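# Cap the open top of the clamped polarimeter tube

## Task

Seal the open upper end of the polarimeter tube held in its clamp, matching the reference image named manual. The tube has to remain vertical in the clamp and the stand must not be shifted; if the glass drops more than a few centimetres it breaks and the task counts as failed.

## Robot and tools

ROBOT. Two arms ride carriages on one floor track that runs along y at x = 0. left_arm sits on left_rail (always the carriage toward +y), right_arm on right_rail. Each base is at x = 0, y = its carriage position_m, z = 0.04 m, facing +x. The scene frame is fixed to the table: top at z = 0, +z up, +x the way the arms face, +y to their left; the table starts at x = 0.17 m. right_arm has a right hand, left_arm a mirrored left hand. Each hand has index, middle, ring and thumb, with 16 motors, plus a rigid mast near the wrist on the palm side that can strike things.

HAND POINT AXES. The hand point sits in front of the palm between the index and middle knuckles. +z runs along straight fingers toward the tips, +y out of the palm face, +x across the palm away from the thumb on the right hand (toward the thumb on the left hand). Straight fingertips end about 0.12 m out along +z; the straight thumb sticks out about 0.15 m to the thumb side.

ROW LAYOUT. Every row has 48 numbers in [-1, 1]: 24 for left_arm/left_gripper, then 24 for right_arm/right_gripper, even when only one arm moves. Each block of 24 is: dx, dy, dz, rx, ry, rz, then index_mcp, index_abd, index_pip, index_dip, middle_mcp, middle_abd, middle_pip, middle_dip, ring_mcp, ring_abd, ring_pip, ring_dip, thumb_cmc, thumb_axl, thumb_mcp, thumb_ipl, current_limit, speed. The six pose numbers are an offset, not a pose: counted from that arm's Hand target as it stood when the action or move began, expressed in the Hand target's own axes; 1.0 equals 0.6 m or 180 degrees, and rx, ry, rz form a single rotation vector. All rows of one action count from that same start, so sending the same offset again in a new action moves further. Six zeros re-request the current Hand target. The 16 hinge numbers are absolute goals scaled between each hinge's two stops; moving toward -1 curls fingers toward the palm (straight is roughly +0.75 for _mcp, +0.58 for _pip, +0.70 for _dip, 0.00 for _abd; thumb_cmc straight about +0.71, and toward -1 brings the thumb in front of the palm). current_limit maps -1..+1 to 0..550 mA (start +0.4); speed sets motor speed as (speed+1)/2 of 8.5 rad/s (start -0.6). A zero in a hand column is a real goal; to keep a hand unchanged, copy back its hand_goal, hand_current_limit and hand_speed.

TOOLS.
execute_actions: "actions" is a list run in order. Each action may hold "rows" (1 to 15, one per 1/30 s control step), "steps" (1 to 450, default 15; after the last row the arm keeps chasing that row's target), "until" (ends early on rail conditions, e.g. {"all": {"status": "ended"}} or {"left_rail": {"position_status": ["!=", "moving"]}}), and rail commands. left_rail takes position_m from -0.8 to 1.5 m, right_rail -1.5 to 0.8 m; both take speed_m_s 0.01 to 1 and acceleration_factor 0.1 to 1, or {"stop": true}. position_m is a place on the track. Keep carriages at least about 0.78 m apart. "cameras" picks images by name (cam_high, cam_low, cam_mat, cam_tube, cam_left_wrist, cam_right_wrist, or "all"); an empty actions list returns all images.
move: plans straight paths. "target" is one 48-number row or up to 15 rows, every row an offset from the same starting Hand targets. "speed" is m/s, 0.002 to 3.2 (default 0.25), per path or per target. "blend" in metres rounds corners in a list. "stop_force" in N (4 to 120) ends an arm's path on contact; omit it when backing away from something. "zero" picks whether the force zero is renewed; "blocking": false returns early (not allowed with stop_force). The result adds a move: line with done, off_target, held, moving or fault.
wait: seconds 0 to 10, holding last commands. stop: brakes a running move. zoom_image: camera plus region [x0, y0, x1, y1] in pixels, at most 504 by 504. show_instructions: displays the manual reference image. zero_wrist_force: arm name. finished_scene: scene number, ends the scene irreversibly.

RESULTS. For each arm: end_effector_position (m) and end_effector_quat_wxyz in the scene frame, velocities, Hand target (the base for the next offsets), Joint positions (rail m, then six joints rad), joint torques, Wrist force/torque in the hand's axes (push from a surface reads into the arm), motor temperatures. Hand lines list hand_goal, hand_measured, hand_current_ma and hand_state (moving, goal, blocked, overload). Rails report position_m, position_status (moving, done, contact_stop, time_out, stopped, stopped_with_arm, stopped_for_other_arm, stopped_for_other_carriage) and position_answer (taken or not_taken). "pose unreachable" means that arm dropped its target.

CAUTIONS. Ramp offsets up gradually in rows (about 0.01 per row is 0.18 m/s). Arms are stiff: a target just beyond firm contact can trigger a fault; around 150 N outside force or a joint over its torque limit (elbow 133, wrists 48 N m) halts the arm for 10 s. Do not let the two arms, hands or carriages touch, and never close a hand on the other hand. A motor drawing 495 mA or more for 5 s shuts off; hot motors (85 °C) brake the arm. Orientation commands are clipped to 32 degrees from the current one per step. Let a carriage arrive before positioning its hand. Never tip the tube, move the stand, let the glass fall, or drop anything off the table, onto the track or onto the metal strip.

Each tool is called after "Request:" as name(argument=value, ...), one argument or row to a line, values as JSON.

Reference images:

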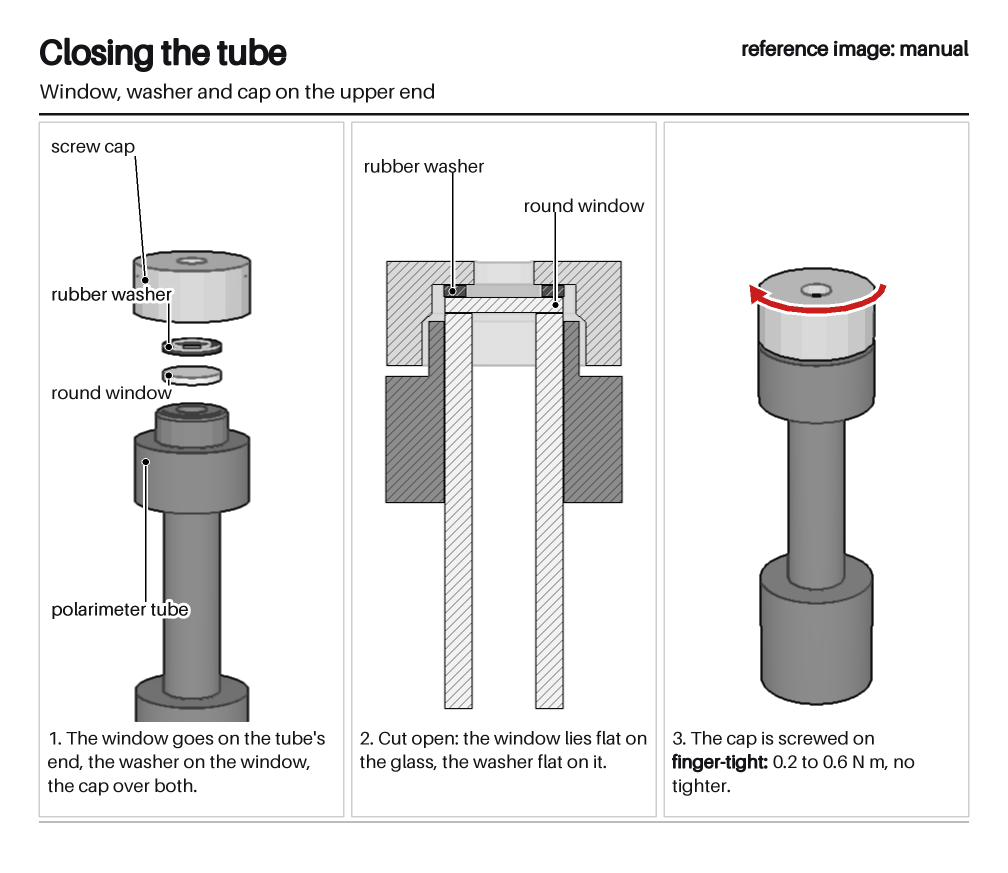

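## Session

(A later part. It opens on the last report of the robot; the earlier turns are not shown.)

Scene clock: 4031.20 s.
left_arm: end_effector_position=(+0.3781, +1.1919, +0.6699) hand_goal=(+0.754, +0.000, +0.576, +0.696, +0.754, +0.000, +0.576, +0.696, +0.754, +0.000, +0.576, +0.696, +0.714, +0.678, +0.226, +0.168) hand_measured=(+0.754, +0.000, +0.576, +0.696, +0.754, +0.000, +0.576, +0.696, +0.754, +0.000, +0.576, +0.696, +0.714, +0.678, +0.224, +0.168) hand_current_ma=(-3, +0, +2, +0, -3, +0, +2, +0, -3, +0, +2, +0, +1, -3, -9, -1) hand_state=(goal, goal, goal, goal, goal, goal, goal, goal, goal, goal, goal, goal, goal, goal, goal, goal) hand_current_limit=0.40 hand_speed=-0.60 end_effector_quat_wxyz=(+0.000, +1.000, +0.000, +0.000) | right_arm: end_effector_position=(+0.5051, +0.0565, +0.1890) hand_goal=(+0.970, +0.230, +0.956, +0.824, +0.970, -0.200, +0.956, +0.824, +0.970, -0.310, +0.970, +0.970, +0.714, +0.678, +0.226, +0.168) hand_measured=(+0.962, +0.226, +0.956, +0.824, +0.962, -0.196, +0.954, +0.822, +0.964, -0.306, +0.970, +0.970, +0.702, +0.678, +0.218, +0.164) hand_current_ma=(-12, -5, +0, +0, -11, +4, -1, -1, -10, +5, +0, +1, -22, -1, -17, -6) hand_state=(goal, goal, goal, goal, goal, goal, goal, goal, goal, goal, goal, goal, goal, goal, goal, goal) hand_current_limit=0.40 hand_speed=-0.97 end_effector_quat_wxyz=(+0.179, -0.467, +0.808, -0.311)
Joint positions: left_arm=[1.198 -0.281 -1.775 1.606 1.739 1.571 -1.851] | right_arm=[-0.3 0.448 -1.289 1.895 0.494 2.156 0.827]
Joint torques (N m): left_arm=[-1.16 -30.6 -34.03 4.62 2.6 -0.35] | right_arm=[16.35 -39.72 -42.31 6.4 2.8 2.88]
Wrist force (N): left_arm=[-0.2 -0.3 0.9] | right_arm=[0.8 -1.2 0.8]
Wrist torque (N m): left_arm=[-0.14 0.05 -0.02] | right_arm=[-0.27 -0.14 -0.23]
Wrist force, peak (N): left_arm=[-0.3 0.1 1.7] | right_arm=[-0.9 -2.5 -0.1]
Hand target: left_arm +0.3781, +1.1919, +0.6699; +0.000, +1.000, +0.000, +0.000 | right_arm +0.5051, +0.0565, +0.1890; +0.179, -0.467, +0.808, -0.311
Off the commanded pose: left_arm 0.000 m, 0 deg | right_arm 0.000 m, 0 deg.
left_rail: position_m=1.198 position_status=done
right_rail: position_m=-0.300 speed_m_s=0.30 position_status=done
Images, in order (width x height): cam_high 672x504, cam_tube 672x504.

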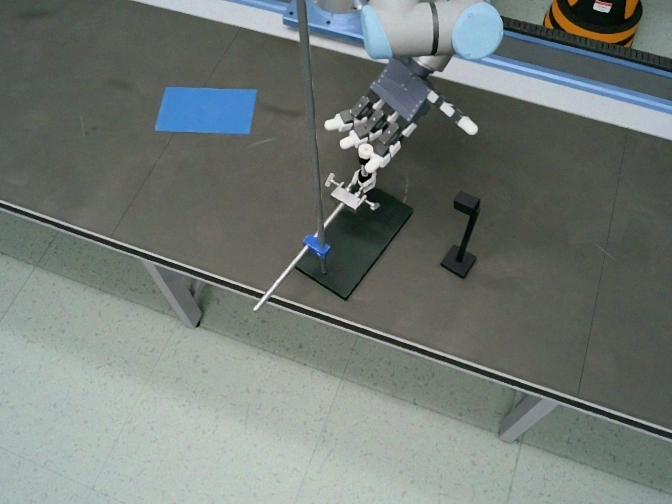

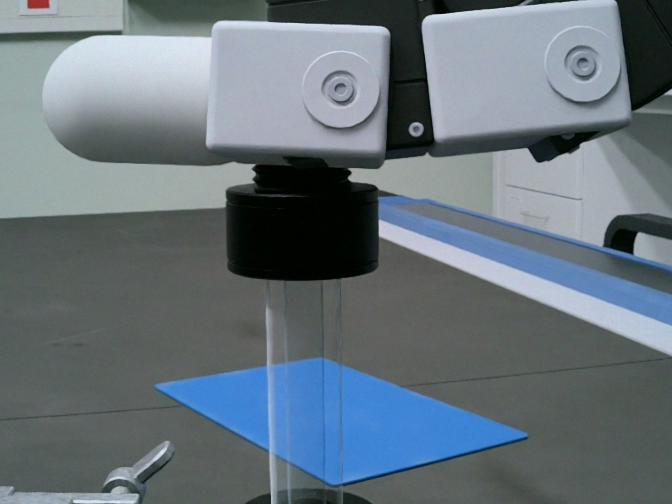

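Request:
move(
  target=[
    [0,0,0,0,0,0,0.754,0,0.576,0.696,0.754,0,0.576,0.696,0.754,0,0.576,0.696,0.714,0.678,0.226,0.168,0.4,-0.6,0.032618,-0.004115,-0.00078,0,-0.029738,-0.033026,0.97,0.23,0.956,0.823,0.97,-0.20,0.956,0.823,0.97,-0.31,0.97,0.97,0.714,0.678,0.226,0.168,0.4,-0.97],
    [0,0,0,0,0,0,0.754,0,0.576,0.696,0.754,0,0.576,0.696,0.754,0,0.576,0.696,0.714,0.678,0.226,0.168,0.4,-0.6,0.064566,-0.009355,0.003939,0,-0.059475,-0.066053,0.97,0.23,0.956,0.823,0.97,-0.20,0.956,0.823,0.97,-0.31,0.97,0.97,0.714,0.678,0.226,0.168,0.4,-0.97],
    [0,0,0,0,0,0,0.754,0,0.576,0.696,0.754,0,0.576,0.696,0.754,0,0.576,0.696,0.714,0.678,0.226,0.168,0.4,-0.6,0.095222,-0.017849,0.011586,0,-0.089213,-0.099079,0.97,0.23,0.956,0.823,0.97,-0.20,0.956,0.823,0.97,-0.31,0.97,0.97,0.714,0.678,0.226,0.168,0.4,-0.97],
    [0,0,0,0,0,0,0.754,0,0.576,0.696,0.754,0,0.576,0.696,0.754,0,0.576,0.696,0.714,0.678,0.226,0.168,0.4,-0.6,0.123987,-0.029431,0.022016,0,-0.11895,-0.132106,0.97,0.23,0.956,0.823,0.97,-0.20,0.956,0.823,0.97,-0.31,0.97,0.97,0.714,0.678,0.226,0.168,0.4,-0.97],
    [0,0,0,0,0,0,0.754,0,0.576,0.696,0.754,0,0.576,0.696,0.754,0,0.576,0.696,0.714,0.678,0.226,0.168,0.4,-0.6,0.150305,-0.043875,0.035021,0,-0.148688,-0.165132,0.97,0.23,0.956,0.823,0.97,-0.20,0.956,0.823,0.97,-0.31,0.97,0.97,0.714,0.678,0.226,0.168,0.4,-0.97],
    [0,0,0,0,0,0,0.754,0,0.576,0.696,0.754,0,0.576,0.696,0.754,0,0.576,0.696,0.714,0.678,0.226,0.168,0.4,-0.6,0.173662,-0.060898,0.050349,0,-0.178426,-0.198158,0.97,0.23,0.956,0.823,0.97,-0.20,0.956,0.823,0.97,-0.31,0.97,0.97,0.714,0.678,0.226,0.168,0.4,-0.97],
    [0,0,0,0,0,0,0.754,0,0.576,0.696,0.754,0,0.576,0.696,0.754,0,0.576,0.696,0.714,0.678,0.226,0.168,0.4,-0.6,0.193601,-0.080174,0.067705,0,-0.208163,-0.231185,0.97,0.23,0.956,0.823,0.97,-0.20,0.956,0.823,0.97,-0.31,0.97,0.97,0.714,0.678,0.226,0.168,0.4,-0.97],
    [0,0,0,0,0,0,0.754,0,0.576,0.696,0.754,0,0.576,0.696,0.754,0,0.576,0.696,0.714,0.678,0.226,0.168,0.4,-0.6,0.209738,-0.101322,0.086748,0,-0.237901,-0.264211,0.97,0.23,0.956,0.823,0.97,-0.20,0.956,0.823,0.97,-0.31,0.97,0.97,0.714,0.678,0.226,0.168,0.4,-0.97],
    [0,0,0,0,0,0,0.754,0,0.576,0.696,0.754,0,0.576,0.696,0.754,0,0.576,0.696,0.714,0.678,0.226,0.168,0.4,-0.6,0.221756,-0.123934,0.107107,0,-0.267638,-0.297238,0.97,0.23,0.956,0.823,0.97,-0.20,0.956,0.823,0.97,-0.31,0.97,0.97,0.714,0.678,0.226,0.168,0.4,-0.97],
    [0,0,0,0,0,0,0.754,0,0.576,0.696,0.754,0,0.576,0.696,0.754,0,0.576,0.696,0.714,0.678,0.226,0.168,0.4,-0.6,0.229422,-0.147569,0.128389,0,-0.297376,-0.330264,0.97,0.23,0.956,0.823,0.97,-0.20,0.956,0.823,0.97,-0.31,0.97,0.97,0.714,0.678,0.226,0.168,0.4,-0.97],
    [0,0,0,0,0,0,0.754,0,0.576,0.696,0.754,0,0.576,0.696,0.754,0,0.576,0.696,0.714,0.678,0.226,0.168,0.4,-0.6,0.232588,-0.171767,0.150178,0,-0.327114,-0.36329,0.97,0.23,0.956,0.823,0.97,-0.20,0.956,0.823,0.97,-0.31,0.97,0.97,0.714,0.678,0.226,0.168,0.4,-0.97],
    [0,0,0,0,0,0,0.754,0,0.576,0.696,0.754,0,0.576,0.696,0.754,0,0.576,0.696,0.714,0.678,0.226,0.168,0.4,-0.6,0.23119,-0.196057,0.172048,0,-0.356851,-0.396317,0.97,0.23,0.956,0.823,0.97,-0.20,0.956,0.823,0.97,-0.31,0.97,0.97,0.714,0.678,0.226,0.168,0.4,-0.97],
    [0,0,0,0,0,0,0.754,0,0.576,0.696,0.754,0,0.576,0.696,0.754,0,0.576,0.696,0.714,0.678,0.226,0.168,0.4,-0.6,0.225258,-0.219965,0.193576,0,-0.386589,-0.429343,0.97,0.23,0.956,0.823,0.97,-0.20,0.956,0.823,0.97,-0.31,0.97,0.97,0.714,0.678,0.226,0.168,0.4,-0.97],
    [0,0,0,0,0,0,0.754,0,0.576,0.696,0.754,0,0.576,0.696,0.754,0,0.576,0.696,0.714,0.678,0.226,0.168,0.4,-0.6,0.214905,-0.243028,0.214342,0,-0.416326,-0.46237,0.97,0.23,0.956,0.823,0.97,-0.20,0.956,0.823,0.97,-0.31,0.97,0.97,0.714,0.678,0.226,0.168,0.4,-0.97],
    [0,0,0,0,0,0,0.754,0,0.576,0.696,0.754,0,0.576,0.696,0.754,0,0.576,0.696,0.714,0.678,0.226,0.168,0.4,-0.6,0.200333,-0.264796,0.233943,0,-0.446064,-0.495396,0.97,0.23,0.956,0.823,0.97,-0.20,0.956,0.823,0.97,-0.31,0.97,0.97,0.714,0.678,0.226,0.168,0.4,-0.97],
  ],
  speed=0.14,
  blend=0.006,
  cameras=["cam_tube","cam_high"],
)

Request:
zoom_image(
  camera="cam_tube",
  region=[200, 60, 400, 210],
)

Scene clock: 4074.10 s.
left_arm: end_effector_position=(+0.3781, +1.1919, +0.6699) hand_goal=(+0.754, +0.000, +0.576, +0.696, +0.754, +0.000, +0.576, +0.696, +0.754, +0.000, +0.576, +0.696, +0.714, +0.678, +0.226, +0.168) hand_measured=(+0.754, +0.000, +0.576, +0.696, +0.754, +0.000, +0.576, +0.696, +0.754, +0.000, +0.576, +0.696, +0.714, +0.678, +0.224, +0.168) hand_current_ma=(-3, +0, +2, +0, -3, +0, +2, +0, -3, +0, +2, +0, +1, -3, -9, -1) hand_state=(goal, goal, goal, goal, goal, goal, goal, goal, goal, goal, goal, goal, goal, goal, goal, goal) hand_current_limit=0.40 hand_speed=-0.60 end_effector_quat_wxyz=(+0.000, +1.000, +0.000, +0.000) | right_arm: end_effector_position=(+0.6286, -0.1535, +0.1911) hand_goal=(+0.970, +0.230, +0.956, +0.824, +0.970, -0.200, +0.956, +0.824, +0.970, -0.310, +0.970, +0.970, +0.714, +0.678, +0.226, +0.168) hand_measured=(+0.962, +0.226, +0.956, +0.824, +0.962, -0.196, +0.954, +0.822, +0.964, -0.306, +0.970, +0.970, +0.702, +0.678, +0.218, +0.164) hand_current_ma=(-12, -5, +0, +0, -11, +4, -1, -1, -10, +4, +0, +1, -22, -1, -17, -6) hand_state=(goal, goal, goal, goal, goal, goal, goal, goal, goal, goal, goal, goal, goal, goal, goal, goal) hand_current_limit=0.40 hand_speed=-0.97 end_effector_quat_wxyz=(-0.358, +0.934, +0.000, +0.000)
Joint positions: left_arm=[1.198 -0.281 -1.775 1.606 1.739 1.571 -1.851] | right_arm=[-0.3 -0.201 -1.071 1.726 1.093 0.856 -1.839]
Joint torques (N m): left_arm=[-1.69 -30.08 -34.11 4.47 2.53 -0.34] | right_arm=[16.37 -53.01 -40.97 8.99 0.97 -3.22]
Wrist force (N): left_arm=[-0.7 -0.1 1.6] | right_arm=[0.7 -1.1 0.5]
Wrist torque (N m): left_arm=[-0.17 0.13 -0.07] | right_arm=[-0.24 -0.15 -0.07]
Wrist force, peak (N): left_arm=[-1.0 -0.2 1.4] | right_arm=[0.9 -2.0 -0.1]
Hand target: left_arm +0.3781, +1.1919, +0.6699; +0.000, +1.000, +0.000, +0.000 | right_arm +0.6287, -0.1535, +0.1911; -0.358, +0.934, +0.000, +0.000
Off the commanded pose: left_arm 0.000 m, 0 deg | right_arm 0.000 m, 0 deg.
left_rail: position_m=1.198 position_status=done
right_rail: position_m=-0.300 speed_m_s=0.30 position_status=done
move: done
Images, in order (width x height): cam_high 672x504, cam_tube 672x504.

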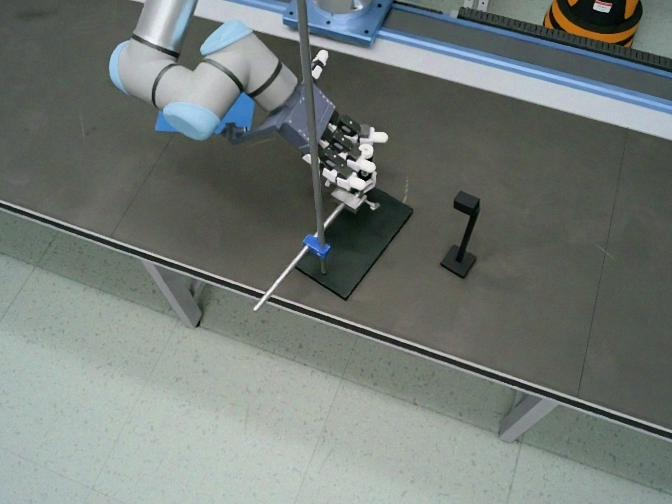

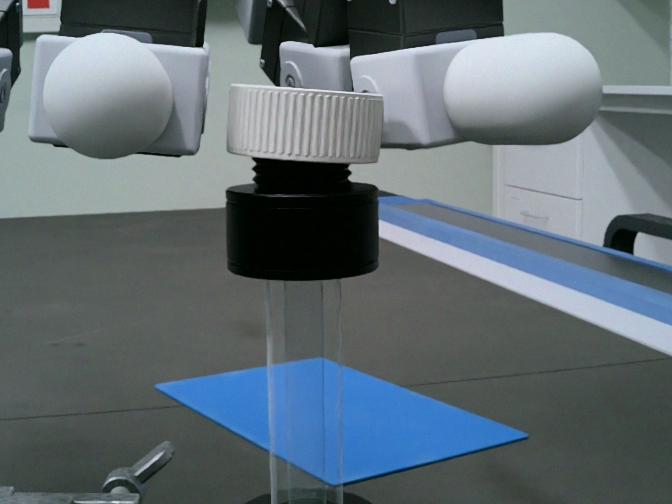

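Scaled by 2.520 from the camera's 672x504 image, which has a finer 960x720 frame.

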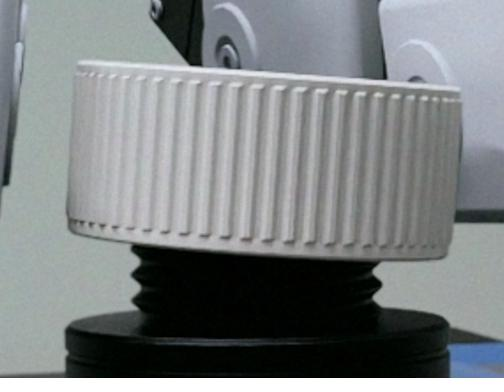

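Request:
move(
  target=[0,0,0,0,0,0,0.754,0,0.576,0.696,0.754,0,0.576,0.696,0.754,0,0.576,0.696,0.714,0.678,0.226,0.168,0.4,-0.6,0,-0.00223,-0.002477,0,0,0,0.97,0.23,0.956,0.823,0.97,-0.20,0.956,0.823,0.97,-0.31,0.97,0.97,0.714,0.678,0.226,0.168,0.4,-0.97],
  speed=0.01,
)

Request:
execute_actions(
  actions=[
    {"rows":[[0,0,0,0,0,0,0.754,0,0.576,0.696,0.754,0,0.576,0.696,0.754,0,0.576,0.696,0.714,0.678,0.226,0.168,0.4,-0.6,0,0,0,0,0,0,0.97,0.09,0.956,0.823,0.97,-0.055,0.956,0.823,0.97,-0.31,0.97,0.97,0.714,0.678,0.226,0.168,0.4,-0.97]],"steps":60},
  ],
  cameras=["cam_tube","cam_high"],
)

Request:
zoom_image(
  camera="cam_tube",
  region=[200, 60, 400, 210],
)

Scene clock: 4134.10 s.
left_arm: end_effector_position=(+0.3781, +1.1919, +0.6699) hand_goal=(+0.754, +0.000, +0.576, +0.696, +0.754, +0.000, +0.576, +0.696, +0.754, +0.000, +0.576, +0.696, +0.714, +0.678, +0.226, +0.168) hand_measured=(+0.754, +0.000, +0.576, +0.696, +0.754, +0.000, +0.576, +0.696, +0.754, +0.000, +0.576, +0.696, +0.714, +0.678, +0.224, +0.168) hand_current_ma=(-3, +0, +2, +0, -3, +0, +2, +0, -3, +0, +2, +0, +1, -3, -9, -1) hand_state=(goal, goal, goal, goal, goal, goal, goal, goal, goal, goal, goal, goal, goal, goal, goal, goal) hand_current_limit=0.40 hand_speed=-0.60 end_effector_quat_wxyz=(+0.000, +1.000, +0.000, +0.000) | right_arm: end_effector_position=(+0.6287, -0.1535, +0.1930) hand_goal=(+0.970, +0.230, +0.956, +0.824, +0.970, -0.200, +0.956, +0.824, +0.970, -0.310, +0.970, +0.970, +0.714, +0.678, +0.226, +0.168) hand_measured=(+0.962, +0.226, +0.956, +0.824, +0.962, -0.196, +0.954, +0.822, +0.964, -0.306, +0.970, +0.970, +0.702, +0.678, +0.218, +0.164) hand_current_ma=(-12, -5, +0, +0, -11, +4, -1, -1, -10, +4, +0, +1, -22, -1, -17, -6) hand_state=(goal, goal, goal, goal, goal, goal, goal, goal, goal, goal, goal, goal, goal, goal, goal, goal) hand_current_limit=0.40 hand_speed=-0.97 end_effector_quat_wxyz=(-0.358, +0.934, +0.000, +0.000)
Joint positions: left_arm=[1.198 -0.281 -1.775 1.606 1.739 1.571 -1.851] | right_arm=[-0.3 -0.201 -1.072 1.725 1.096 0.856 -1.839]
Joint torques (N m): left_arm=[-1.75 -30.54 -34.05 4.48 2.51 -0.31] | right_arm=[16.48 -79.57 -40.54 9.15 1.03 -3.68]
Wrist force (N): left_arm=[-0.7 0.2 1.2] | right_arm=[0.3 -1.3 0.0]
Wrist torque (N m): left_arm=[-0.10 0.13 -0.08] | right_arm=[-0.22 -0.08 -0.10]
Wrist force, peak (N): left_arm=[-0.8 0.1 1.5] | right_arm=[1.1 -1.6 0.4]
Hand target: left_arm +0.3781, +1.1919, +0.6699; +0.000, +1.000, +0.000, +0.000 | right_arm +0.6287, -0.1535, +0.1931; -0.358, +0.934, +0.000, +0.000
Off the commanded pose: left_arm 0.000 m, 0 deg | right_arm 0.000 m, 0 deg.
left_rail: position_m=1.198 position_status=done
right_rail: position_m=-0.300 speed_m_s=0.30 position_status=done
move: done

Scene clock: 4136.30 s.
left_arm: end_effector_position=(+0.3781, +1.1919, +0.6699) hand_goal=(+0.754, +0.000, +0.576, +0.696, +0.754, +0.000, +0.576, +0.696, +0.754, +0.000, +0.576, +0.696, +0.714, +0.678, +0.226, +0.168) hand_measured=(+0.754, +0.000, +0.576, +0.696, +0.754, +0.000, +0.576, +0.696, +0.754, +0.000, +0.576, +0.696, +0.714, +0.678, +0.224, +0.168) hand_current_ma=(-3, +0, +2, +0, -3, +0, +2, +0, -3, +0, +2, +0, +1, -3, -9, -1) hand_state=(goal, goal, goal, goal, goal, goal, goal, goal, goal, goal, goal, goal, goal, goal, goal, goal) hand_current_limit=0.40 hand_speed=-0.60 end_effector_quat_wxyz=(+0.000, +1.000, +0.000, +0.000) | right_arm: end_effector_position=(+0.6287, -0.1535, +0.1931) hand_goal=(+0.970, +0.090, +0.956, +0.824, +0.970, -0.054, +0.956, +0.824, +0.970, -0.310, +0.970, +0.970, +0.714, +0.678, +0.226, +0.168) hand_measured=(+0.962, +0.146, +0.956, +0.824, +0.962, -0.112, +0.954, +0.822, +0.964, -0.306, +0.970, +0.970, +0.702, +0.678, +0.218, +0.164) hand_current_ma=(-12, +128, -1, +0, -11, -133, -1, -1, -10, +4, +0, +1, -22, -1, -17, -6) hand_state=(goal, blocked, goal, goal, goal, blocked, goal, goal, goal, goal, goal, goal, goal, goal, goal, goal) hand_current_limit=0.40 hand_speed=-0.97 end_effector_quat_wxyz=(-0.358, +0.934, +0.000, +0.000)
Joint positions: left_arm=[1.198 -0.281 -1.775 1.606 1.739 1.571 -1.851] | right_arm=[-0.3 -0.201 -1.072 1.725 1.097 0.856 -1.839]
Joint torques (N m): left_arm=[-1.75 -30.41 -34.17 4.7 2.69 -0.28] | right_arm=[13.94 -79.36 -40.05 9.14 0.82 -3.56]
Wrist force (N): left_arm=[-0.8 0.1 0.9] | right_arm=[1.1 -1.5 0.6]
Wrist torque (N m): left_arm=[-0.08 0.13 -0.08] | right_arm=[-0.27 -0.14 -0.02]
Wrist force, peak (N): left_arm=[-0.5 0.2 1.5] | right_arm=[1.3 -1.8 0.5]
Hand target: left_arm +0.3781, +1.1919, +0.6699; +0.000, +1.000, +0.000, +0.000 | right_arm +0.6287, -0.1535, +0.1931; -0.358, +0.934, +0.000, +0.000
Off the commanded pose: left_arm 0.000 m, 0 deg | right_arm 0.000 m, 0 deg.
left_rail: position_m=1.198 position_status=done
right_rail: position_m=-0.300 speed_m_s=0.30 position_status=done
Images, in order (width x height): cam_high 672x504, cam_tube 672x504.

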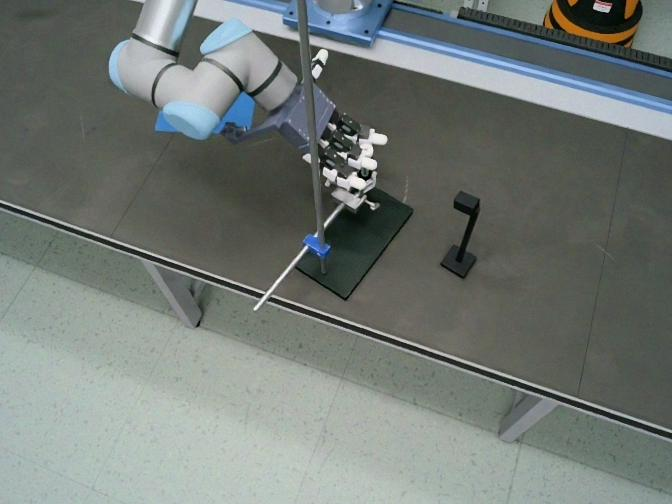

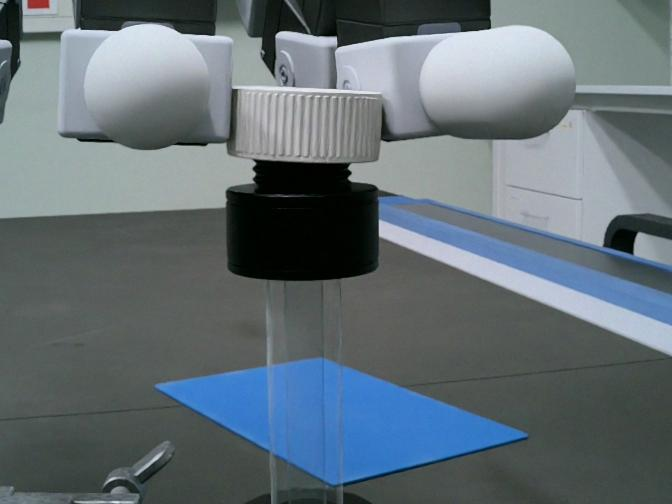

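Scaled by 2.520 from the camera's 672x504 image, which has a finer 960x720 frame.

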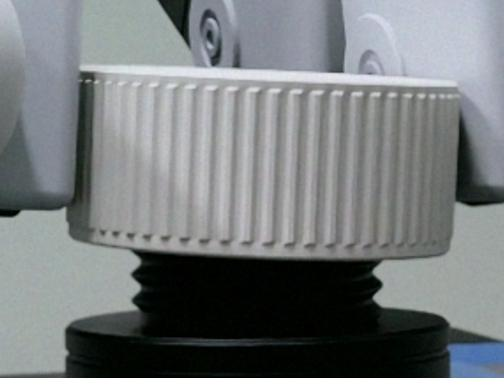

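Request:
move(
  target=[0,0,0,0,0,0,0.754,0,0.576,0.696,0.754,0,0.576,0.696,0.754,0,0.576,0.696,0.714,0.678,0.226,0.168,0.4,-0.6,0,-0.008921,-0.009908,0,0,0,0.97,0.09,0.956,0.823,0.97,-0.055,0.956,0.823,0.97,-0.31,0.97,0.97,0.714,0.678,0.226,0.168,0.4,-0.98],
  speed=0.005,
  stop_force=5,
  cameras=["cam_tube","cam_high"],
)

Request:
zoom_image(
  camera="cam_tube",
  region=[200, 30, 400, 210],
)

Scene clock: 4145.27 s.
left_arm: end_effector_position=(+0.3781, +1.1919, +0.6699) hand_goal=(+0.754, +0.000, +0.576, +0.696, +0.754, +0.000, +0.576, +0.696, +0.754, +0.000, +0.576, +0.696, +0.714, +0.678, +0.226, +0.168) hand_measured=(+0.754, +0.000, +0.576, +0.696, +0.754, +0.000, +0.576, +0.696, +0.754, +0.000, +0.576, +0.696, +0.714, +0.678, +0.224, +0.168) hand_current_ma=(-3, +0, +2, +0, -3, +0, +2, +0, -3, +0, +2, +0, +1, -3, -9, -1) hand_state=(goal, goal, goal, goal, goal, goal, goal, goal, goal, goal, goal, goal, goal, goal, goal, goal) hand_current_limit=0.40 hand_speed=-0.60 end_effector_quat_wxyz=(+0.000, +1.000, +0.000, +0.000) | right_arm: end_effector_position=(+0.6287, -0.1535, +0.2011) hand_goal=(+0.970, +0.090, +0.956, +0.824, +0.970, -0.054, +0.956, +0.824, +0.970, -0.310, +0.970, +0.970, +0.714, +0.678, +0.226, +0.168) hand_measured=(+0.962, +0.146, +0.954, +0.824, +0.962, -0.112, +0.954, +0.822, +0.964, -0.306, +0.970, +0.970, +0.702, +0.678, +0.218, +0.164) hand_current_ma=(-12, +128, -1, +0, -13, -132, -1, -1, -10, +4, +0, +1, -22, -1, -17, -6) hand_state=(goal, blocked, goal, goal, goal, blocked, goal, goal, goal, goal, goal, goal, goal, goal, goal, goal) hand_current_limit=0.40 hand_speed=-0.98 end_effector_quat_wxyz=(-0.358, +0.934, +0.000, +0.000)
Joint positions: left_arm=[1.198 -0.281 -1.775 1.606 1.739 1.571 -1.851] | right_arm=[-0.3 -0.201 -1.08 1.72 1.109 0.856 -1.839]
Joint torques (N m): left_arm=[-0.59 -30.67 -34.36 4.55 2.85 -0.37] | right_arm=[13.85 -78.57 -40.82 9.06 0.3 -2.38]
Wrist force (N): left_arm=[-0.4 0.1 1.1] | right_arm=[0.9 -1.3 0.8]
Wrist torque (N m): left_arm=[-0.10 0.08 -0.04] | right_arm=[-0.30 -0.18 -0.05]
Wrist force, peak (N): left_arm=[-0.7 -0.4 1.4] | right_arm=[1.0 -2.0 0.7]
Hand target: left_arm +0.3781, +1.1919, +0.6699; +0.000, +1.000, +0.000, +0.000 | right_arm +0.6287, -0.1535, +0.2011; -0.358, +0.934, +0.000, +0.000
Off the commanded pose: left_arm 0.000 m, 0 deg | right_arm 0.000 m, 0 deg.
left_rail: position_m=1.198 position_status=done
right_rail: position_m=-0.300 speed_m_s=0.30 position_status=done
move: done
Images, in order (width x height): cam_high 672x504, cam_tube 672x504.

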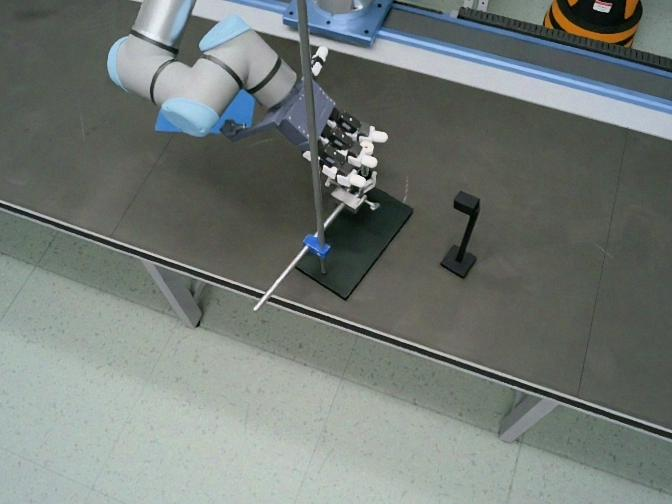

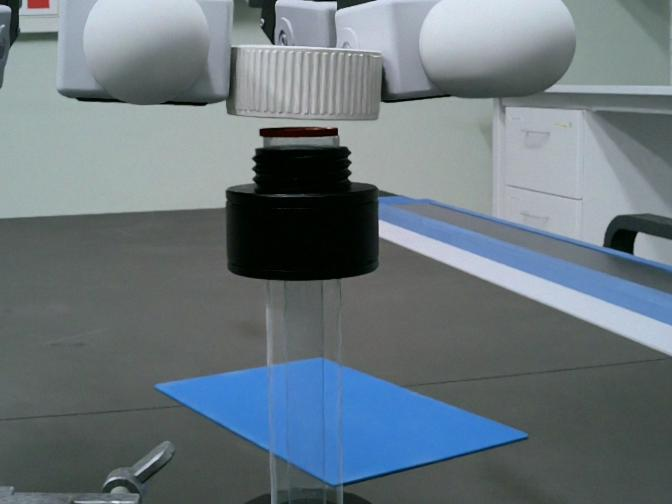

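Scaled by 2.520 from the camera's 672x504 image, which has a finer 960x720 frame.

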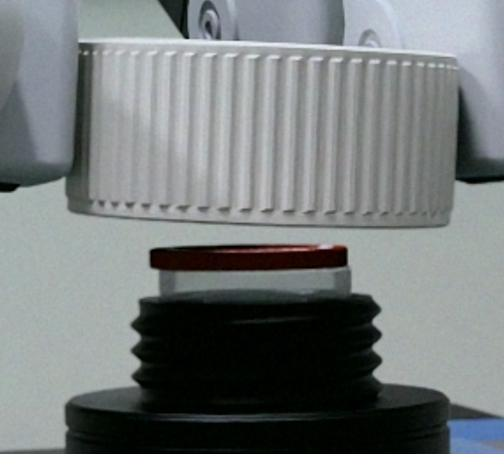

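Request:
zoom_image(
  camera="cam_tube",
  region=[245, 135, 360, 200],
)

Request:
zoom_image(
  camera="cam_tube",
  region=[250, 140, 305, 195],
)

Request:
zoom_image(
  camera="cam_tube",
  region=[300, 140, 355, 195],
)

Scaled by 4.383 from the camera's 672x504 image, which has a finer 960x720 frame.

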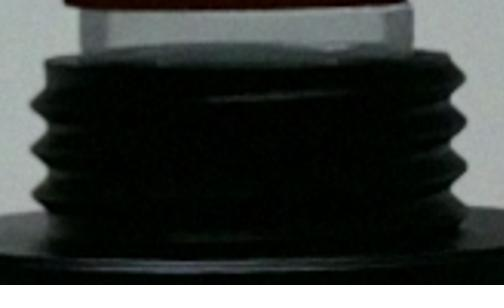

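Scaled by 9.164 from the camera's 672x504 image, which has a finer 960x720 frame.

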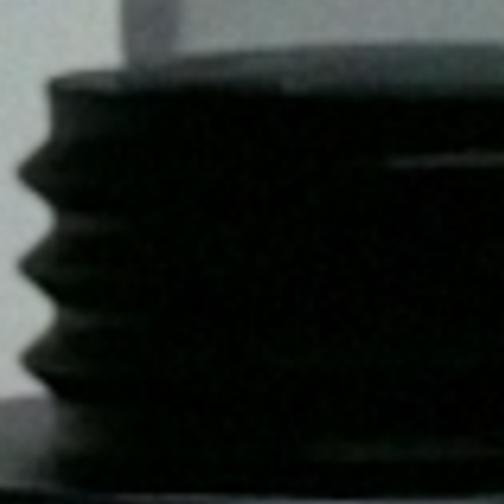

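Scaled by 9.164 from the camera's 672x504 image, which has a finer 960x720 frame.

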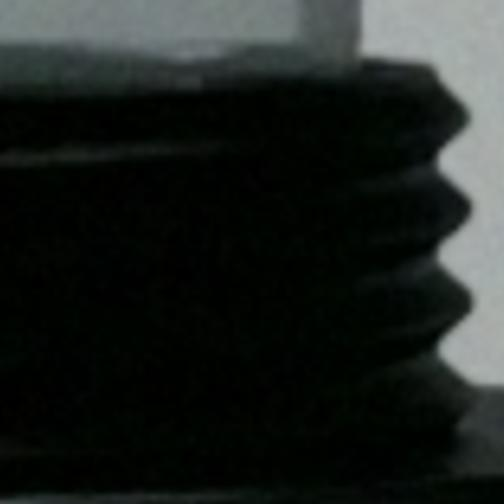

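Request:
execute_actions(
  actions=[],
  cameras=["cam_tube", "cam_right_wrist", "cam_high"],
)

Request:
zoom_image(
  camera="cam_tube",
  region=[200, 60, 400, 210],
)

Scene clock: 4216.17 s.
left_arm: end_effector_position=(+0.3781, +1.1919, +0.6699) hand_goal=(+0.754, +0.000, +0.576, +0.696, +0.754, +0.000, +0.576, +0.696, +0.754, +0.000, +0.576, +0.696, +0.714, +0.678, +0.226, +0.168) hand_measured=(+0.754, +0.000, +0.576, +0.696, +0.754, +0.000, +0.576, +0.696, +0.754, +0.000, +0.576, +0.696, +0.714, +0.678, +0.224, +0.168) hand_current_ma=(-3, +0, +2, +0, -3, +0, +2, +0, -3, +0, +2, +0, +1, -3, -9, -1) hand_state=(goal, goal, goal, goal, goal, goal, goal, goal, goal, goal, goal, goal, goal, goal, goal, goal) hand_current_limit=0.40 hand_speed=-0.60 end_effector_quat_wxyz=(+0.000, +1.000, +0.000, +0.000) | right_arm: end_effector_position=(+0.6287, -0.1535, +0.2011) hand_goal=(+0.970, +0.090, +0.956, +0.824, +0.970, -0.054, +0.956, +0.824, +0.970, -0.310, +0.970, +0.970, +0.714, +0.678, +0.226, +0.168) hand_measured=(+0.962, +0.146, +0.954, +0.824, +0.962, -0.112, +0.954, +0.822, +0.964, -0.306, +0.970, +0.970, +0.702, +0.678, +0.218, +0.164) hand_current_ma=(-12, +128, -1, +0, -13, -132, -1, -1, -10, +4, +0, +1, -22, -1, -17, -6) hand_state=(goal, blocked, goal, goal, goal, blocked, goal, goal, goal, goal, goal, goal, goal, goal, goal, goal) hand_current_limit=0.40 hand_speed=-0.98 end_effector_quat_wxyz=(-0.358, +0.934, +0.000, +0.000)
Joint positions: left_arm=[1.198 -0.281 -1.775 1.606 1.739 1.571 -1.851] | right_arm=[-0.3 -0.201 -1.08 1.72 1.109 0.856 -1.839]
Joint velocities: within noise
Joint torques (N m): left_arm=[-0.93 -30.07 -34.53 4.65 2.67 -0.26] | right_arm=[15.85 -79 -40.44 9.12 -0.06 -1.26]
Motor temperatures (°C): left_arm=[32 33 29 35 34 29] | right_arm=[29 35 31 34 34 41]
Wrist force (N): left_arm=[-0.8 0.0 1.3] | right_arm=[0.8 -1.4 0.1]
Wrist torque (N m): left_arm=[-0.13 0.13 -0.07] | right_arm=[-0.25 -0.15 -0.06]
Wrist force, peak (N): left_arm=[-0.7 0.1 1.5] | right_arm=[1.1 -1.6 0.5]
Hand target: left_arm +0.3781, +1.1919, +0.6699; +0.000, +1.000, +0.000, +0.000 | right_arm +0.6287, -0.1535, +0.2011; -0.358, +0.934, +0.000, +0.000
Off the commanded pose: left_arm 0.000 m, 0 deg | right_arm 0.000 m, 0 deg.
left_rail: position_m=1.198 position_status=done
right_rail: position_m=-0.300 speed_m_s=0.30 position_status=done
Images, in order (width x height): cam_high 672x504, cam_tube 672x504, cam_right_wrist 616x616.

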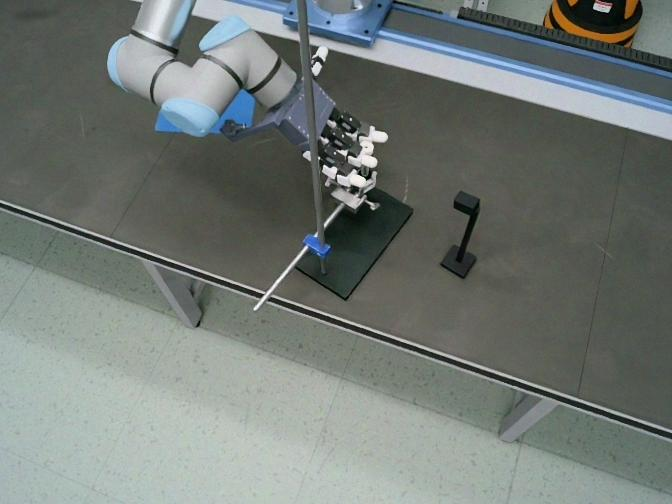

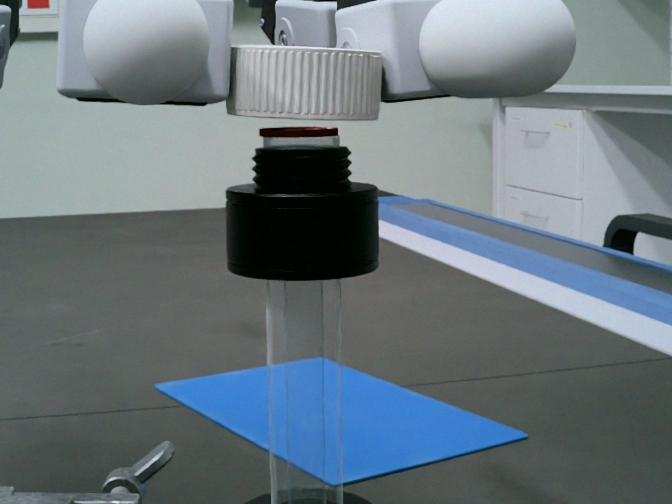

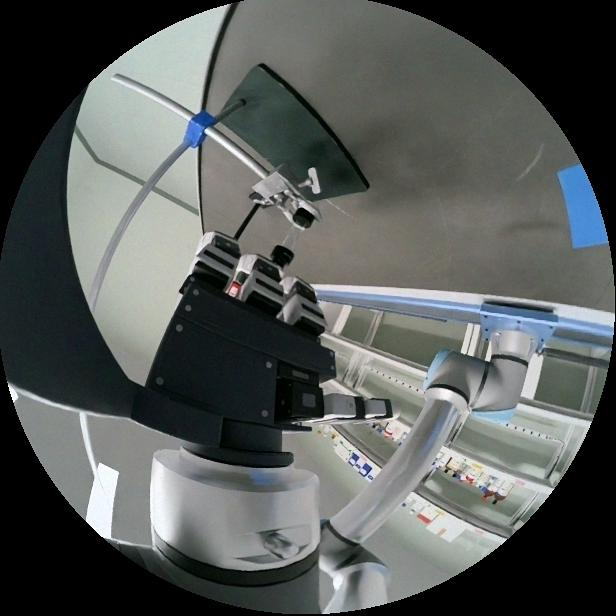

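Scaled by 2.520 from the camera's 672x504 image, which has a finer 960x720 frame.

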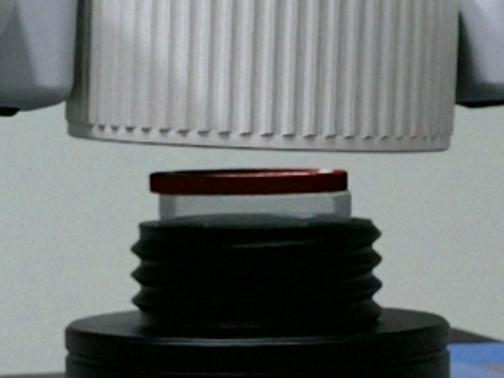

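Request:
move(
  target=[0,0,0,0,0,0,0.754,0,0.576,0.696,0.754,0,0.576,0.696,0.754,0,0.576,0.696,0.714,0.678,0.226,0.168,0.4,-0.6,-0.00225,0.00347,0.006071,0.009167,-0.010313,0.009285,0.97,0.09,0.956,0.823,0.97,-0.055,0.956,0.823,0.97,-0.31,0.97,0.97,0.714,0.678,0.226,0.168,0.4,-0.98],
  speed=0.05,
  cameras=["cam_tube"],
)

Request:
zoom_image(
  camera="cam_tube",
  region=[200, 60, 400, 210],
)

Scene clock: 4294.60 s.
left_arm: end_effector_position=(+0.3781, +1.1919, +0.6699) hand_goal=(+0.754, +0.000, +0.576, +0.696, +0.754, +0.000, +0.576, +0.696, +0.754, +0.000, +0.576, +0.696, +0.714, +0.678, +0.226, +0.168) hand_measured=(+0.754, +0.000, +0.576, +0.696, +0.754, +0.000, +0.576, +0.696, +0.754, +0.000, +0.576, +0.696, +0.714, +0.678, +0.224, +0.168) hand_current_ma=(-3, +0, +2, +0, -3, +0, +2, +0, -3, +0, +2, +0, +1, -3, -9, -1) hand_state=(goal, goal, goal, goal, goal, goal, goal, goal, goal, goal, goal, goal, goal, goal, goal, goal) hand_current_limit=0.40 hand_speed=-0.60 end_effector_quat_wxyz=(+0.000, +1.000, +0.000, +0.000) | right_arm: end_effector_position=(+0.6273, -0.1526, +0.1970) hand_goal=(+0.970, +0.090, +0.956, +0.824, +0.970, -0.054, +0.956, +0.824, +0.970, -0.310, +0.970, +0.970, +0.714, +0.678, +0.226, +0.168) hand_measured=(+0.962, +0.146, +0.954, +0.824, +0.962, -0.112, +0.954, +0.822, +0.964, -0.306, +0.970, +0.970, +0.702, +0.678, +0.218, +0.164) hand_current_ma=(-12, +128, -1, +0, -14, -132, -1, -1, -10, +4, +0, +1, -22, -1, -17, -6) hand_state=(goal, blocked, goal, goal, goal, blocked, goal, goal, goal, goal, goal, goal, goal, goal, goal, goal) hand_current_limit=0.40 hand_speed=-0.98 end_effector_quat_wxyz=(-0.371, +0.928, -0.008, -0.020)
Joint positions: left_arm=[1.198 -0.281 -1.775 1.606 1.739 1.571 -1.851] | right_arm=[-0.3 -0.208 -1.056 1.712 1.149 0.839 -1.853]
Joint torques (N m): left_arm=[-1.09 -30.01 -34.11 4.61 2.82 -0.39] | right_arm=[-18.25 -49.9 -40.2 8.78 -3.94 -3.14]
Wrist force (N): left_arm=[-0.2 -0.2 1.1] | right_arm=[1.0 -1.3 0.5]
Wrist torque (N m): left_arm=[-0.15 0.05 -0.03] | right_arm=[-0.27 -0.21 -0.04]
Wrist force, peak (N): left_arm=[-0.9 0.3 1.4] | right_arm=[1.1 -1.6 0.8]
Hand target: left_arm +0.3781, +1.1919, +0.6699; +0.000, +1.000, +0.000, +0.000 | right_arm +0.6273, -0.1526, +0.1970; -0.372, +0.928, -0.008, -0.020
Off the commanded pose: left_arm 0.000 m, 0 deg | right_arm 0.000 m, 0 deg.
left_rail: position_m=1.198 position_status=done
right_rail: position_m=-0.300 speed_m_s=0.30 position_status=done
move: done
Images, in order (width x height): cam_tube 672x504.

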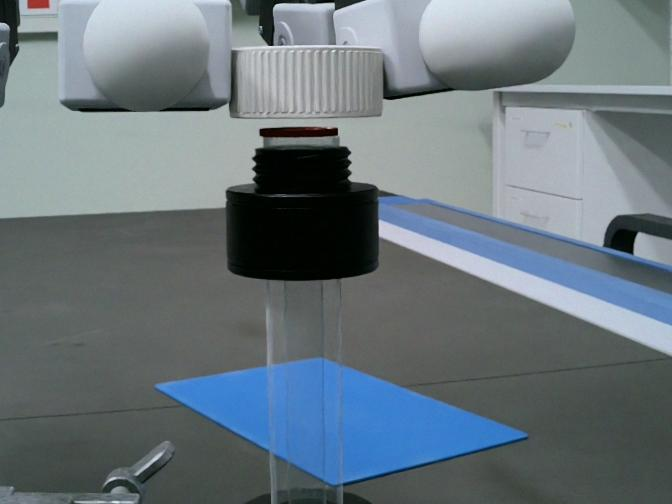

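Scaled by 2.520 from the camera's 672x504 image, which has a finer 960x720 frame.

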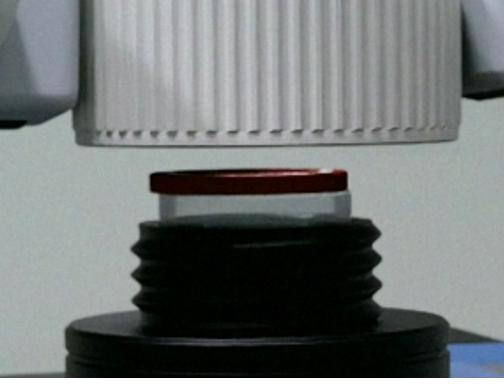

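Request:
move(
  target=[
    [0,0,0,0,0,0,0.754,0,0.576,0.696,0.754,0,0.576,0.696,0.754,0,0.576,0.696,0.714,0.678,0.226,0.168,0.4,-0.6,-0.03242,-0.000626,0.002552,0.001938,0.030689,0.032169,0.97,0.09,0.956,0.823,0.97,-0.055,0.956,0.823,0.97,-0.31,0.97,0.97,0.714,0.678,0.226,0.168,0.4,-0.98],
    [0,0,0,0,0,0,0.754,0,0.576,0.696,0.754,0,0.576,0.696,0.754,0,0.576,0.696,0.714,0.678,0.226,0.168,0.4,-0.6,-0.06421,-0.004523,0.008183,0.003876,0.061378,0.064338,0.97,0.09,0.956,0.823,0.97,-0.055,0.956,0.823,0.97,-0.31,0.97,0.97,0.714,0.678,0.226,0.168,0.4,-0.98],
    [0,0,0,0,0,0,0.754,0,0.576,0.696,0.754,0,0.576,0.696,0.754,0,0.576,0.696,0.714,0.678,0.226,0.168,0.4,-0.6,-0.09473,-0.011608,0.01678,0.005813,0.092067,0.096507,0.97,0.09,0.956,0.823,0.97,-0.055,0.956,0.823,0.97,-0.31,0.97,0.97,0.714,0.678,0.226,0.168,0.4,-0.98],
    [0,0,0,0,0,0,0.754,0,0.576,0.696,0.754,0,0.576,0.696,0.754,0,0.576,0.696,0.714,0.678,0.226,0.168,0.4,-0.6,-0.1234,-0.021745,0.028178,0.007751,0.122756,0.128676,0.97,0.09,0.956,0.823,0.97,-0.055,0.956,0.823,0.97,-0.31,0.97,0.97,0.714,0.678,0.226,0.168,0.4,-0.98],
    [0,0,0,0,0,0,0.754,0,0.576,0.696,0.754,0,0.576,0.696,0.754,0,0.576,0.696,0.714,0.678,0.226,0.168,0.4,-0.6,-0.14965,-0.03473,0.04215,0.009689,0.153444,0.160844,0.97,0.09,0.956,0.823,0.97,-0.055,0.956,0.823,0.97,-0.31,0.97,0.97,0.714,0.678,0.226,0.168,0.4,-0.98],
    [0,0,0,0,0,0,0.754,0,0.576,0.696,0.754,0,0.576,0.696,0.754,0,0.576,0.696,0.714,0.678,0.226,0.168,0.4,-0.6,-0.17299,-0.050311,0.058418,0.011627,0.184133,0.193013,0.97,0.09,0.956,0.823,0.97,-0.055,0.956,0.823,0.97,-0.31,0.97,0.97,0.714,0.678,0.226,0.168,0.4,-0.98],
    [0,0,0,0,0,0,0.754,0,0.576,0.696,0.754,0,0.576,0.696,0.754,0,0.576,0.696,0.714,0.678,0.226,0.168,0.4,-0.6,-0.19295,-0.068183,0.07667,0.013564,0.214822,0.225182,0.97,0.09,0.956,0.823,0.97,-0.055,0.956,0.823,0.97,-0.31,0.97,0.97,0.714,0.678,0.226,0.168,0.4,-0.98],
    [0,0,0,0,0,0,0.754,0,0.576,0.696,0.754,0,0.576,0.696,0.754,0,0.576,0.696,0.714,0.678,0.226,0.168,0.4,-0.6,-0.20914,-0.087994,0.096544,0.015502,0.245511,0.257351,0.97,0.09,0.956,0.823,0.97,-0.055,0.956,0.823,0.97,-0.31,0.97,0.97,0.714,0.678,0.226,0.168,0.4,-0.98],
    [0,0,0,0,0,0,0.754,0,0.576,0.696,0.754,0,0.576,0.696,0.754,0,0.576,0.696,0.714,0.678,0.226,0.168,0.4,-0.6,-0.22135,-0.109474,0.117767,0.01744,0.2762,0.28952,0.97,0.09,0.956,0.823,0.97,-0.055,0.956,0.823,0.97,-0.31,0.97,0.97,0.714,0.678,0.226,0.168,0.4,-0.98],
    [0,0,0,0,0,0,0.754,0,0.576,0.696,0.754,0,0.576,0.696,0.754,0,0.576,0.696,0.714,0.678,0.226,0.168,0.4,-0.6,-0.2293,-0.132088,0.13981,0.019378,0.306889,0.321689,0.97,0.09,0.956,0.823,0.97,-0.055,0.956,0.823,0.97,-0.31,0.97,0.97,0.714,0.678,0.226,0.168,0.4,-0.98],
    [0,0,0,0,0,0,0.754,0,0.576,0.696,0.754,0,0.576,0.696,0.754,0,0.576,0.696,0.714,0.678,0.226,0.168,0.4,-0.6,-0.23275,-0.155395,0.162245,0.021315,0.337578,0.353858,0.97,0.09,0.956,0.823,0.97,-0.055,0.956,0.823,0.97,-0.31,0.97,0.97,0.714,0.678,0.226,0.168,0.4,-0.98],
    [0,0,0,0,0,0,0.754,0,0.576,0.696,0.754,0,0.576,0.696,0.754,0,0.576,0.696,0.714,0.678,0.226,0.168,0.4,-0.6,-0.2317,-0.178941,0.184636,0.023253,0.368267,0.386027,0.97,0.09,0.956,0.823,0.97,-0.055,0.956,0.823,0.97,-0.31,0.97,0.97,0.714,0.678,0.226,0.168,0.4,-0.98],
    [0,0,0,0,0,0,0.754,0,0.576,0.696,0.754,0,0.576,0.696,0.754,0,0.576,0.696,0.714,0.678,0.226,0.168,0.4,-0.6,-0.2261,-0.202271,0.206548,0.025191,0.398956,0.418196,0.97,0.09,0.956,0.823,0.97,-0.055,0.956,0.823,0.97,-0.31,0.97,0.97,0.714,0.678,0.226,0.168,0.4,-0.98],
    [0,0,0,0,0,0,0.754,0,0.576,0.696,0.754,0,0.576,0.696,0.754,0,0.576,0.696,0.714,0.678,0.226,0.168,0.4,-0.6,-0.21615,-0.224928,0.227552,0.027129,0.429645,0.450365,0.97,0.09,0.956,0.823,0.97,-0.055,0.956,0.823,0.97,-0.31,0.97,0.97,0.714,0.678,0.226,0.168,0.4,-0.98],
    [0,0,0,0,0,0,0.754,0,0.576,0.696,0.754,0,0.576,0.696,0.754,0,0.576,0.696,0.714,0.678,0.226,0.168,0.4,-0.6,-0.20196,-0.24647,0.247242,0.029067,0.460333,0.482533,0.97,0.09,0.956,0.823,0.97,-0.055,0.956,0.823,0.97,-0.31,0.97,0.97,0.714,0.678,0.226,0.168,0.4,-0.98],
  ],
  speed=0.13,
  blend=0.006,
  cameras=["cam_tube", "cam_high"],
)

Request:
zoom_image(
  camera="cam_tube",
  region=[200, 60, 400, 210],
)

Scene clock: 4348.40 s.
left_arm: end_effector_position=(+0.3781, +1.1919, +0.6699) hand_goal=(+0.754, +0.000, +0.576, +0.696, +0.754, +0.000, +0.576, +0.696, +0.754, +0.000, +0.576, +0.696, +0.714, +0.678, +0.226, +0.168) hand_measured=(+0.754, +0.000, +0.576, +0.696, +0.754, +0.000, +0.576, +0.696, +0.754, +0.000, +0.576, +0.696, +0.714, +0.678, +0.224, +0.168) hand_current_ma=(-3, +0, +2, +0, -3, +0, +2, +0, -3, +0, +2, +0, +1, -3, -9, -1) hand_state=(goal, goal, goal, goal, goal, goal, goal, goal, goal, goal, goal, goal, goal, goal, goal, goal) hand_current_limit=0.40 hand_speed=-0.60 end_effector_quat_wxyz=(+0.000, +1.000, +0.000, +0.000) | right_arm: end_effector_position=(+0.5058, +0.0566, +0.1969) hand_goal=(+0.970, +0.090, +0.956, +0.824, +0.970, -0.054, +0.956, +0.824, +0.970, -0.310, +0.970, +0.970, +0.714, +0.678, +0.226, +0.168) hand_measured=(+0.962, +0.146, +0.954, +0.824, +0.962, -0.112, +0.954, +0.822, +0.964, -0.306, +0.970, +0.970, +0.702, +0.678, +0.218, +0.164) hand_current_ma=(-13, +128, -1, +0, -14, -132, -1, -1, -10, +4, +0, +1, -22, -1, -17, -6) hand_state=(goal, blocked, goal, goal, goal, blocked, goal, goal, goal, goal, goal, goal, goal, goal, goal, goal) hand_current_limit=0.40 hand_speed=-0.98 end_effector_quat_wxyz=(+0.203, -0.456, +0.808, -0.312)
Joint positions: left_arm=[1.198 -0.281 -1.775 1.606 1.739 1.571 -1.851] | right_arm=[-0.3 0.447 -1.318 1.916 0.452 2.157 0.829]
Joint torques (N m): left_arm=[-1.34 -31.12 -34.1 4.52 2.72 -0.35] | right_arm=[15.85 -34.36 -43.7 7.36 3.48 2.83]
Wrist force (N): left_arm=[-0.5 0.2 1.0] | right_arm=[0.5 -1.3 0.6]
Wrist torque (N m): left_arm=[-0.08 0.09 -0.06] | right_arm=[-0.28 -0.11 -0.25]
Wrist force, peak (N): left_arm=[-1.1 0.2 1.4] | right_arm=[0.8 -1.9 0.8]
Hand target: left_arm +0.3781, +1.1919, +0.6699; +0.000, +1.000, +0.000, +0.000 | right_arm +0.5058, +0.0567, +0.1969; +0.203, -0.456, +0.808, -0.312
Off the commanded pose: left_arm 0.000 m, 0 deg | right_arm 0.000 m, 0 deg.
left_rail: position_m=1.198 position_status=done
right_rail: position_m=-0.300 speed_m_s=0.30 position_status=done
move: done
Images, in order (width x height): cam_high 672x504, cam_tube 672x504.

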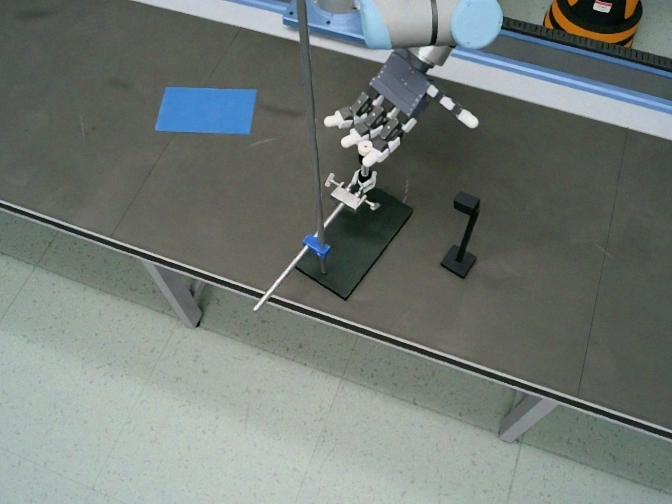

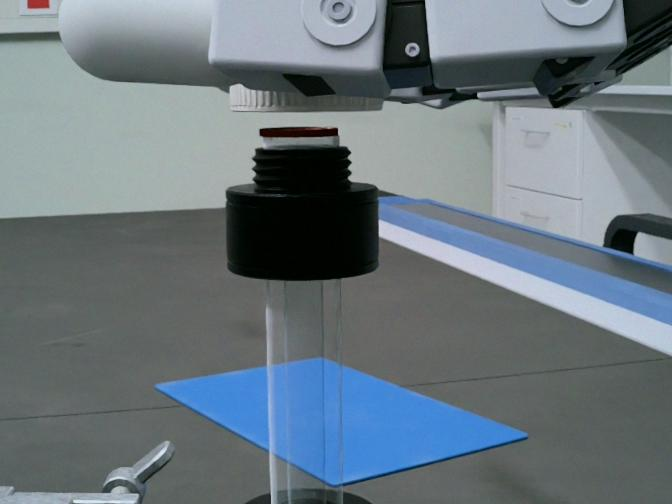

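Scaled by 2.520 from the camera's 672x504 image, which has a finer 960x720 frame.

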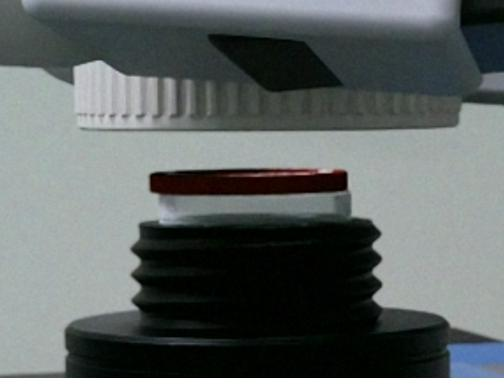

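Request:
zoom_image(
  camera="cam_tube",
  region=[244, 120, 360, 205],
)

Request:
zoom_image(
  camera="cam_tube",
  region=[244, 140, 304, 200],
)

Request:
zoom_image(
  camera="cam_tube",
  region=[300, 140, 360, 200],
)

Scaled by 4.345 from the camera's 672x504 image, which has a finer 960x720 frame.

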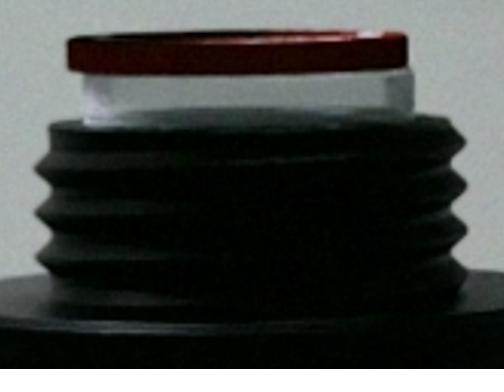

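Scaled by 8.400 from the camera's 672x504 image, which has a finer 960x720 frame.

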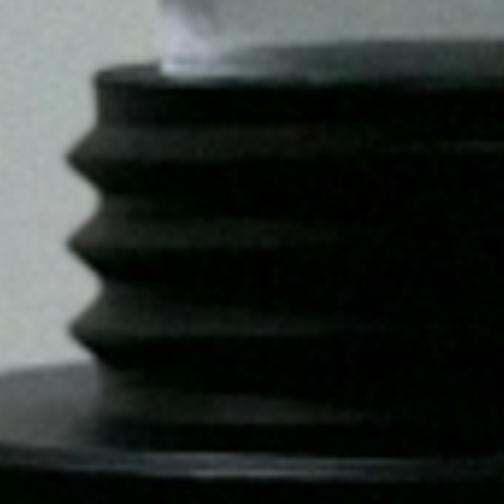

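Scaled by 8.400 from the camera's 672x504 image, which has a finer 960x720 frame.

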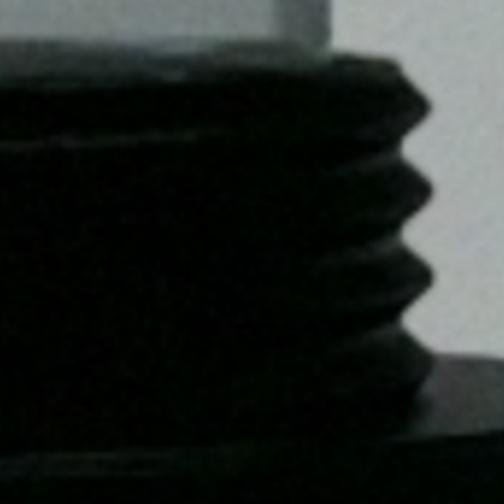

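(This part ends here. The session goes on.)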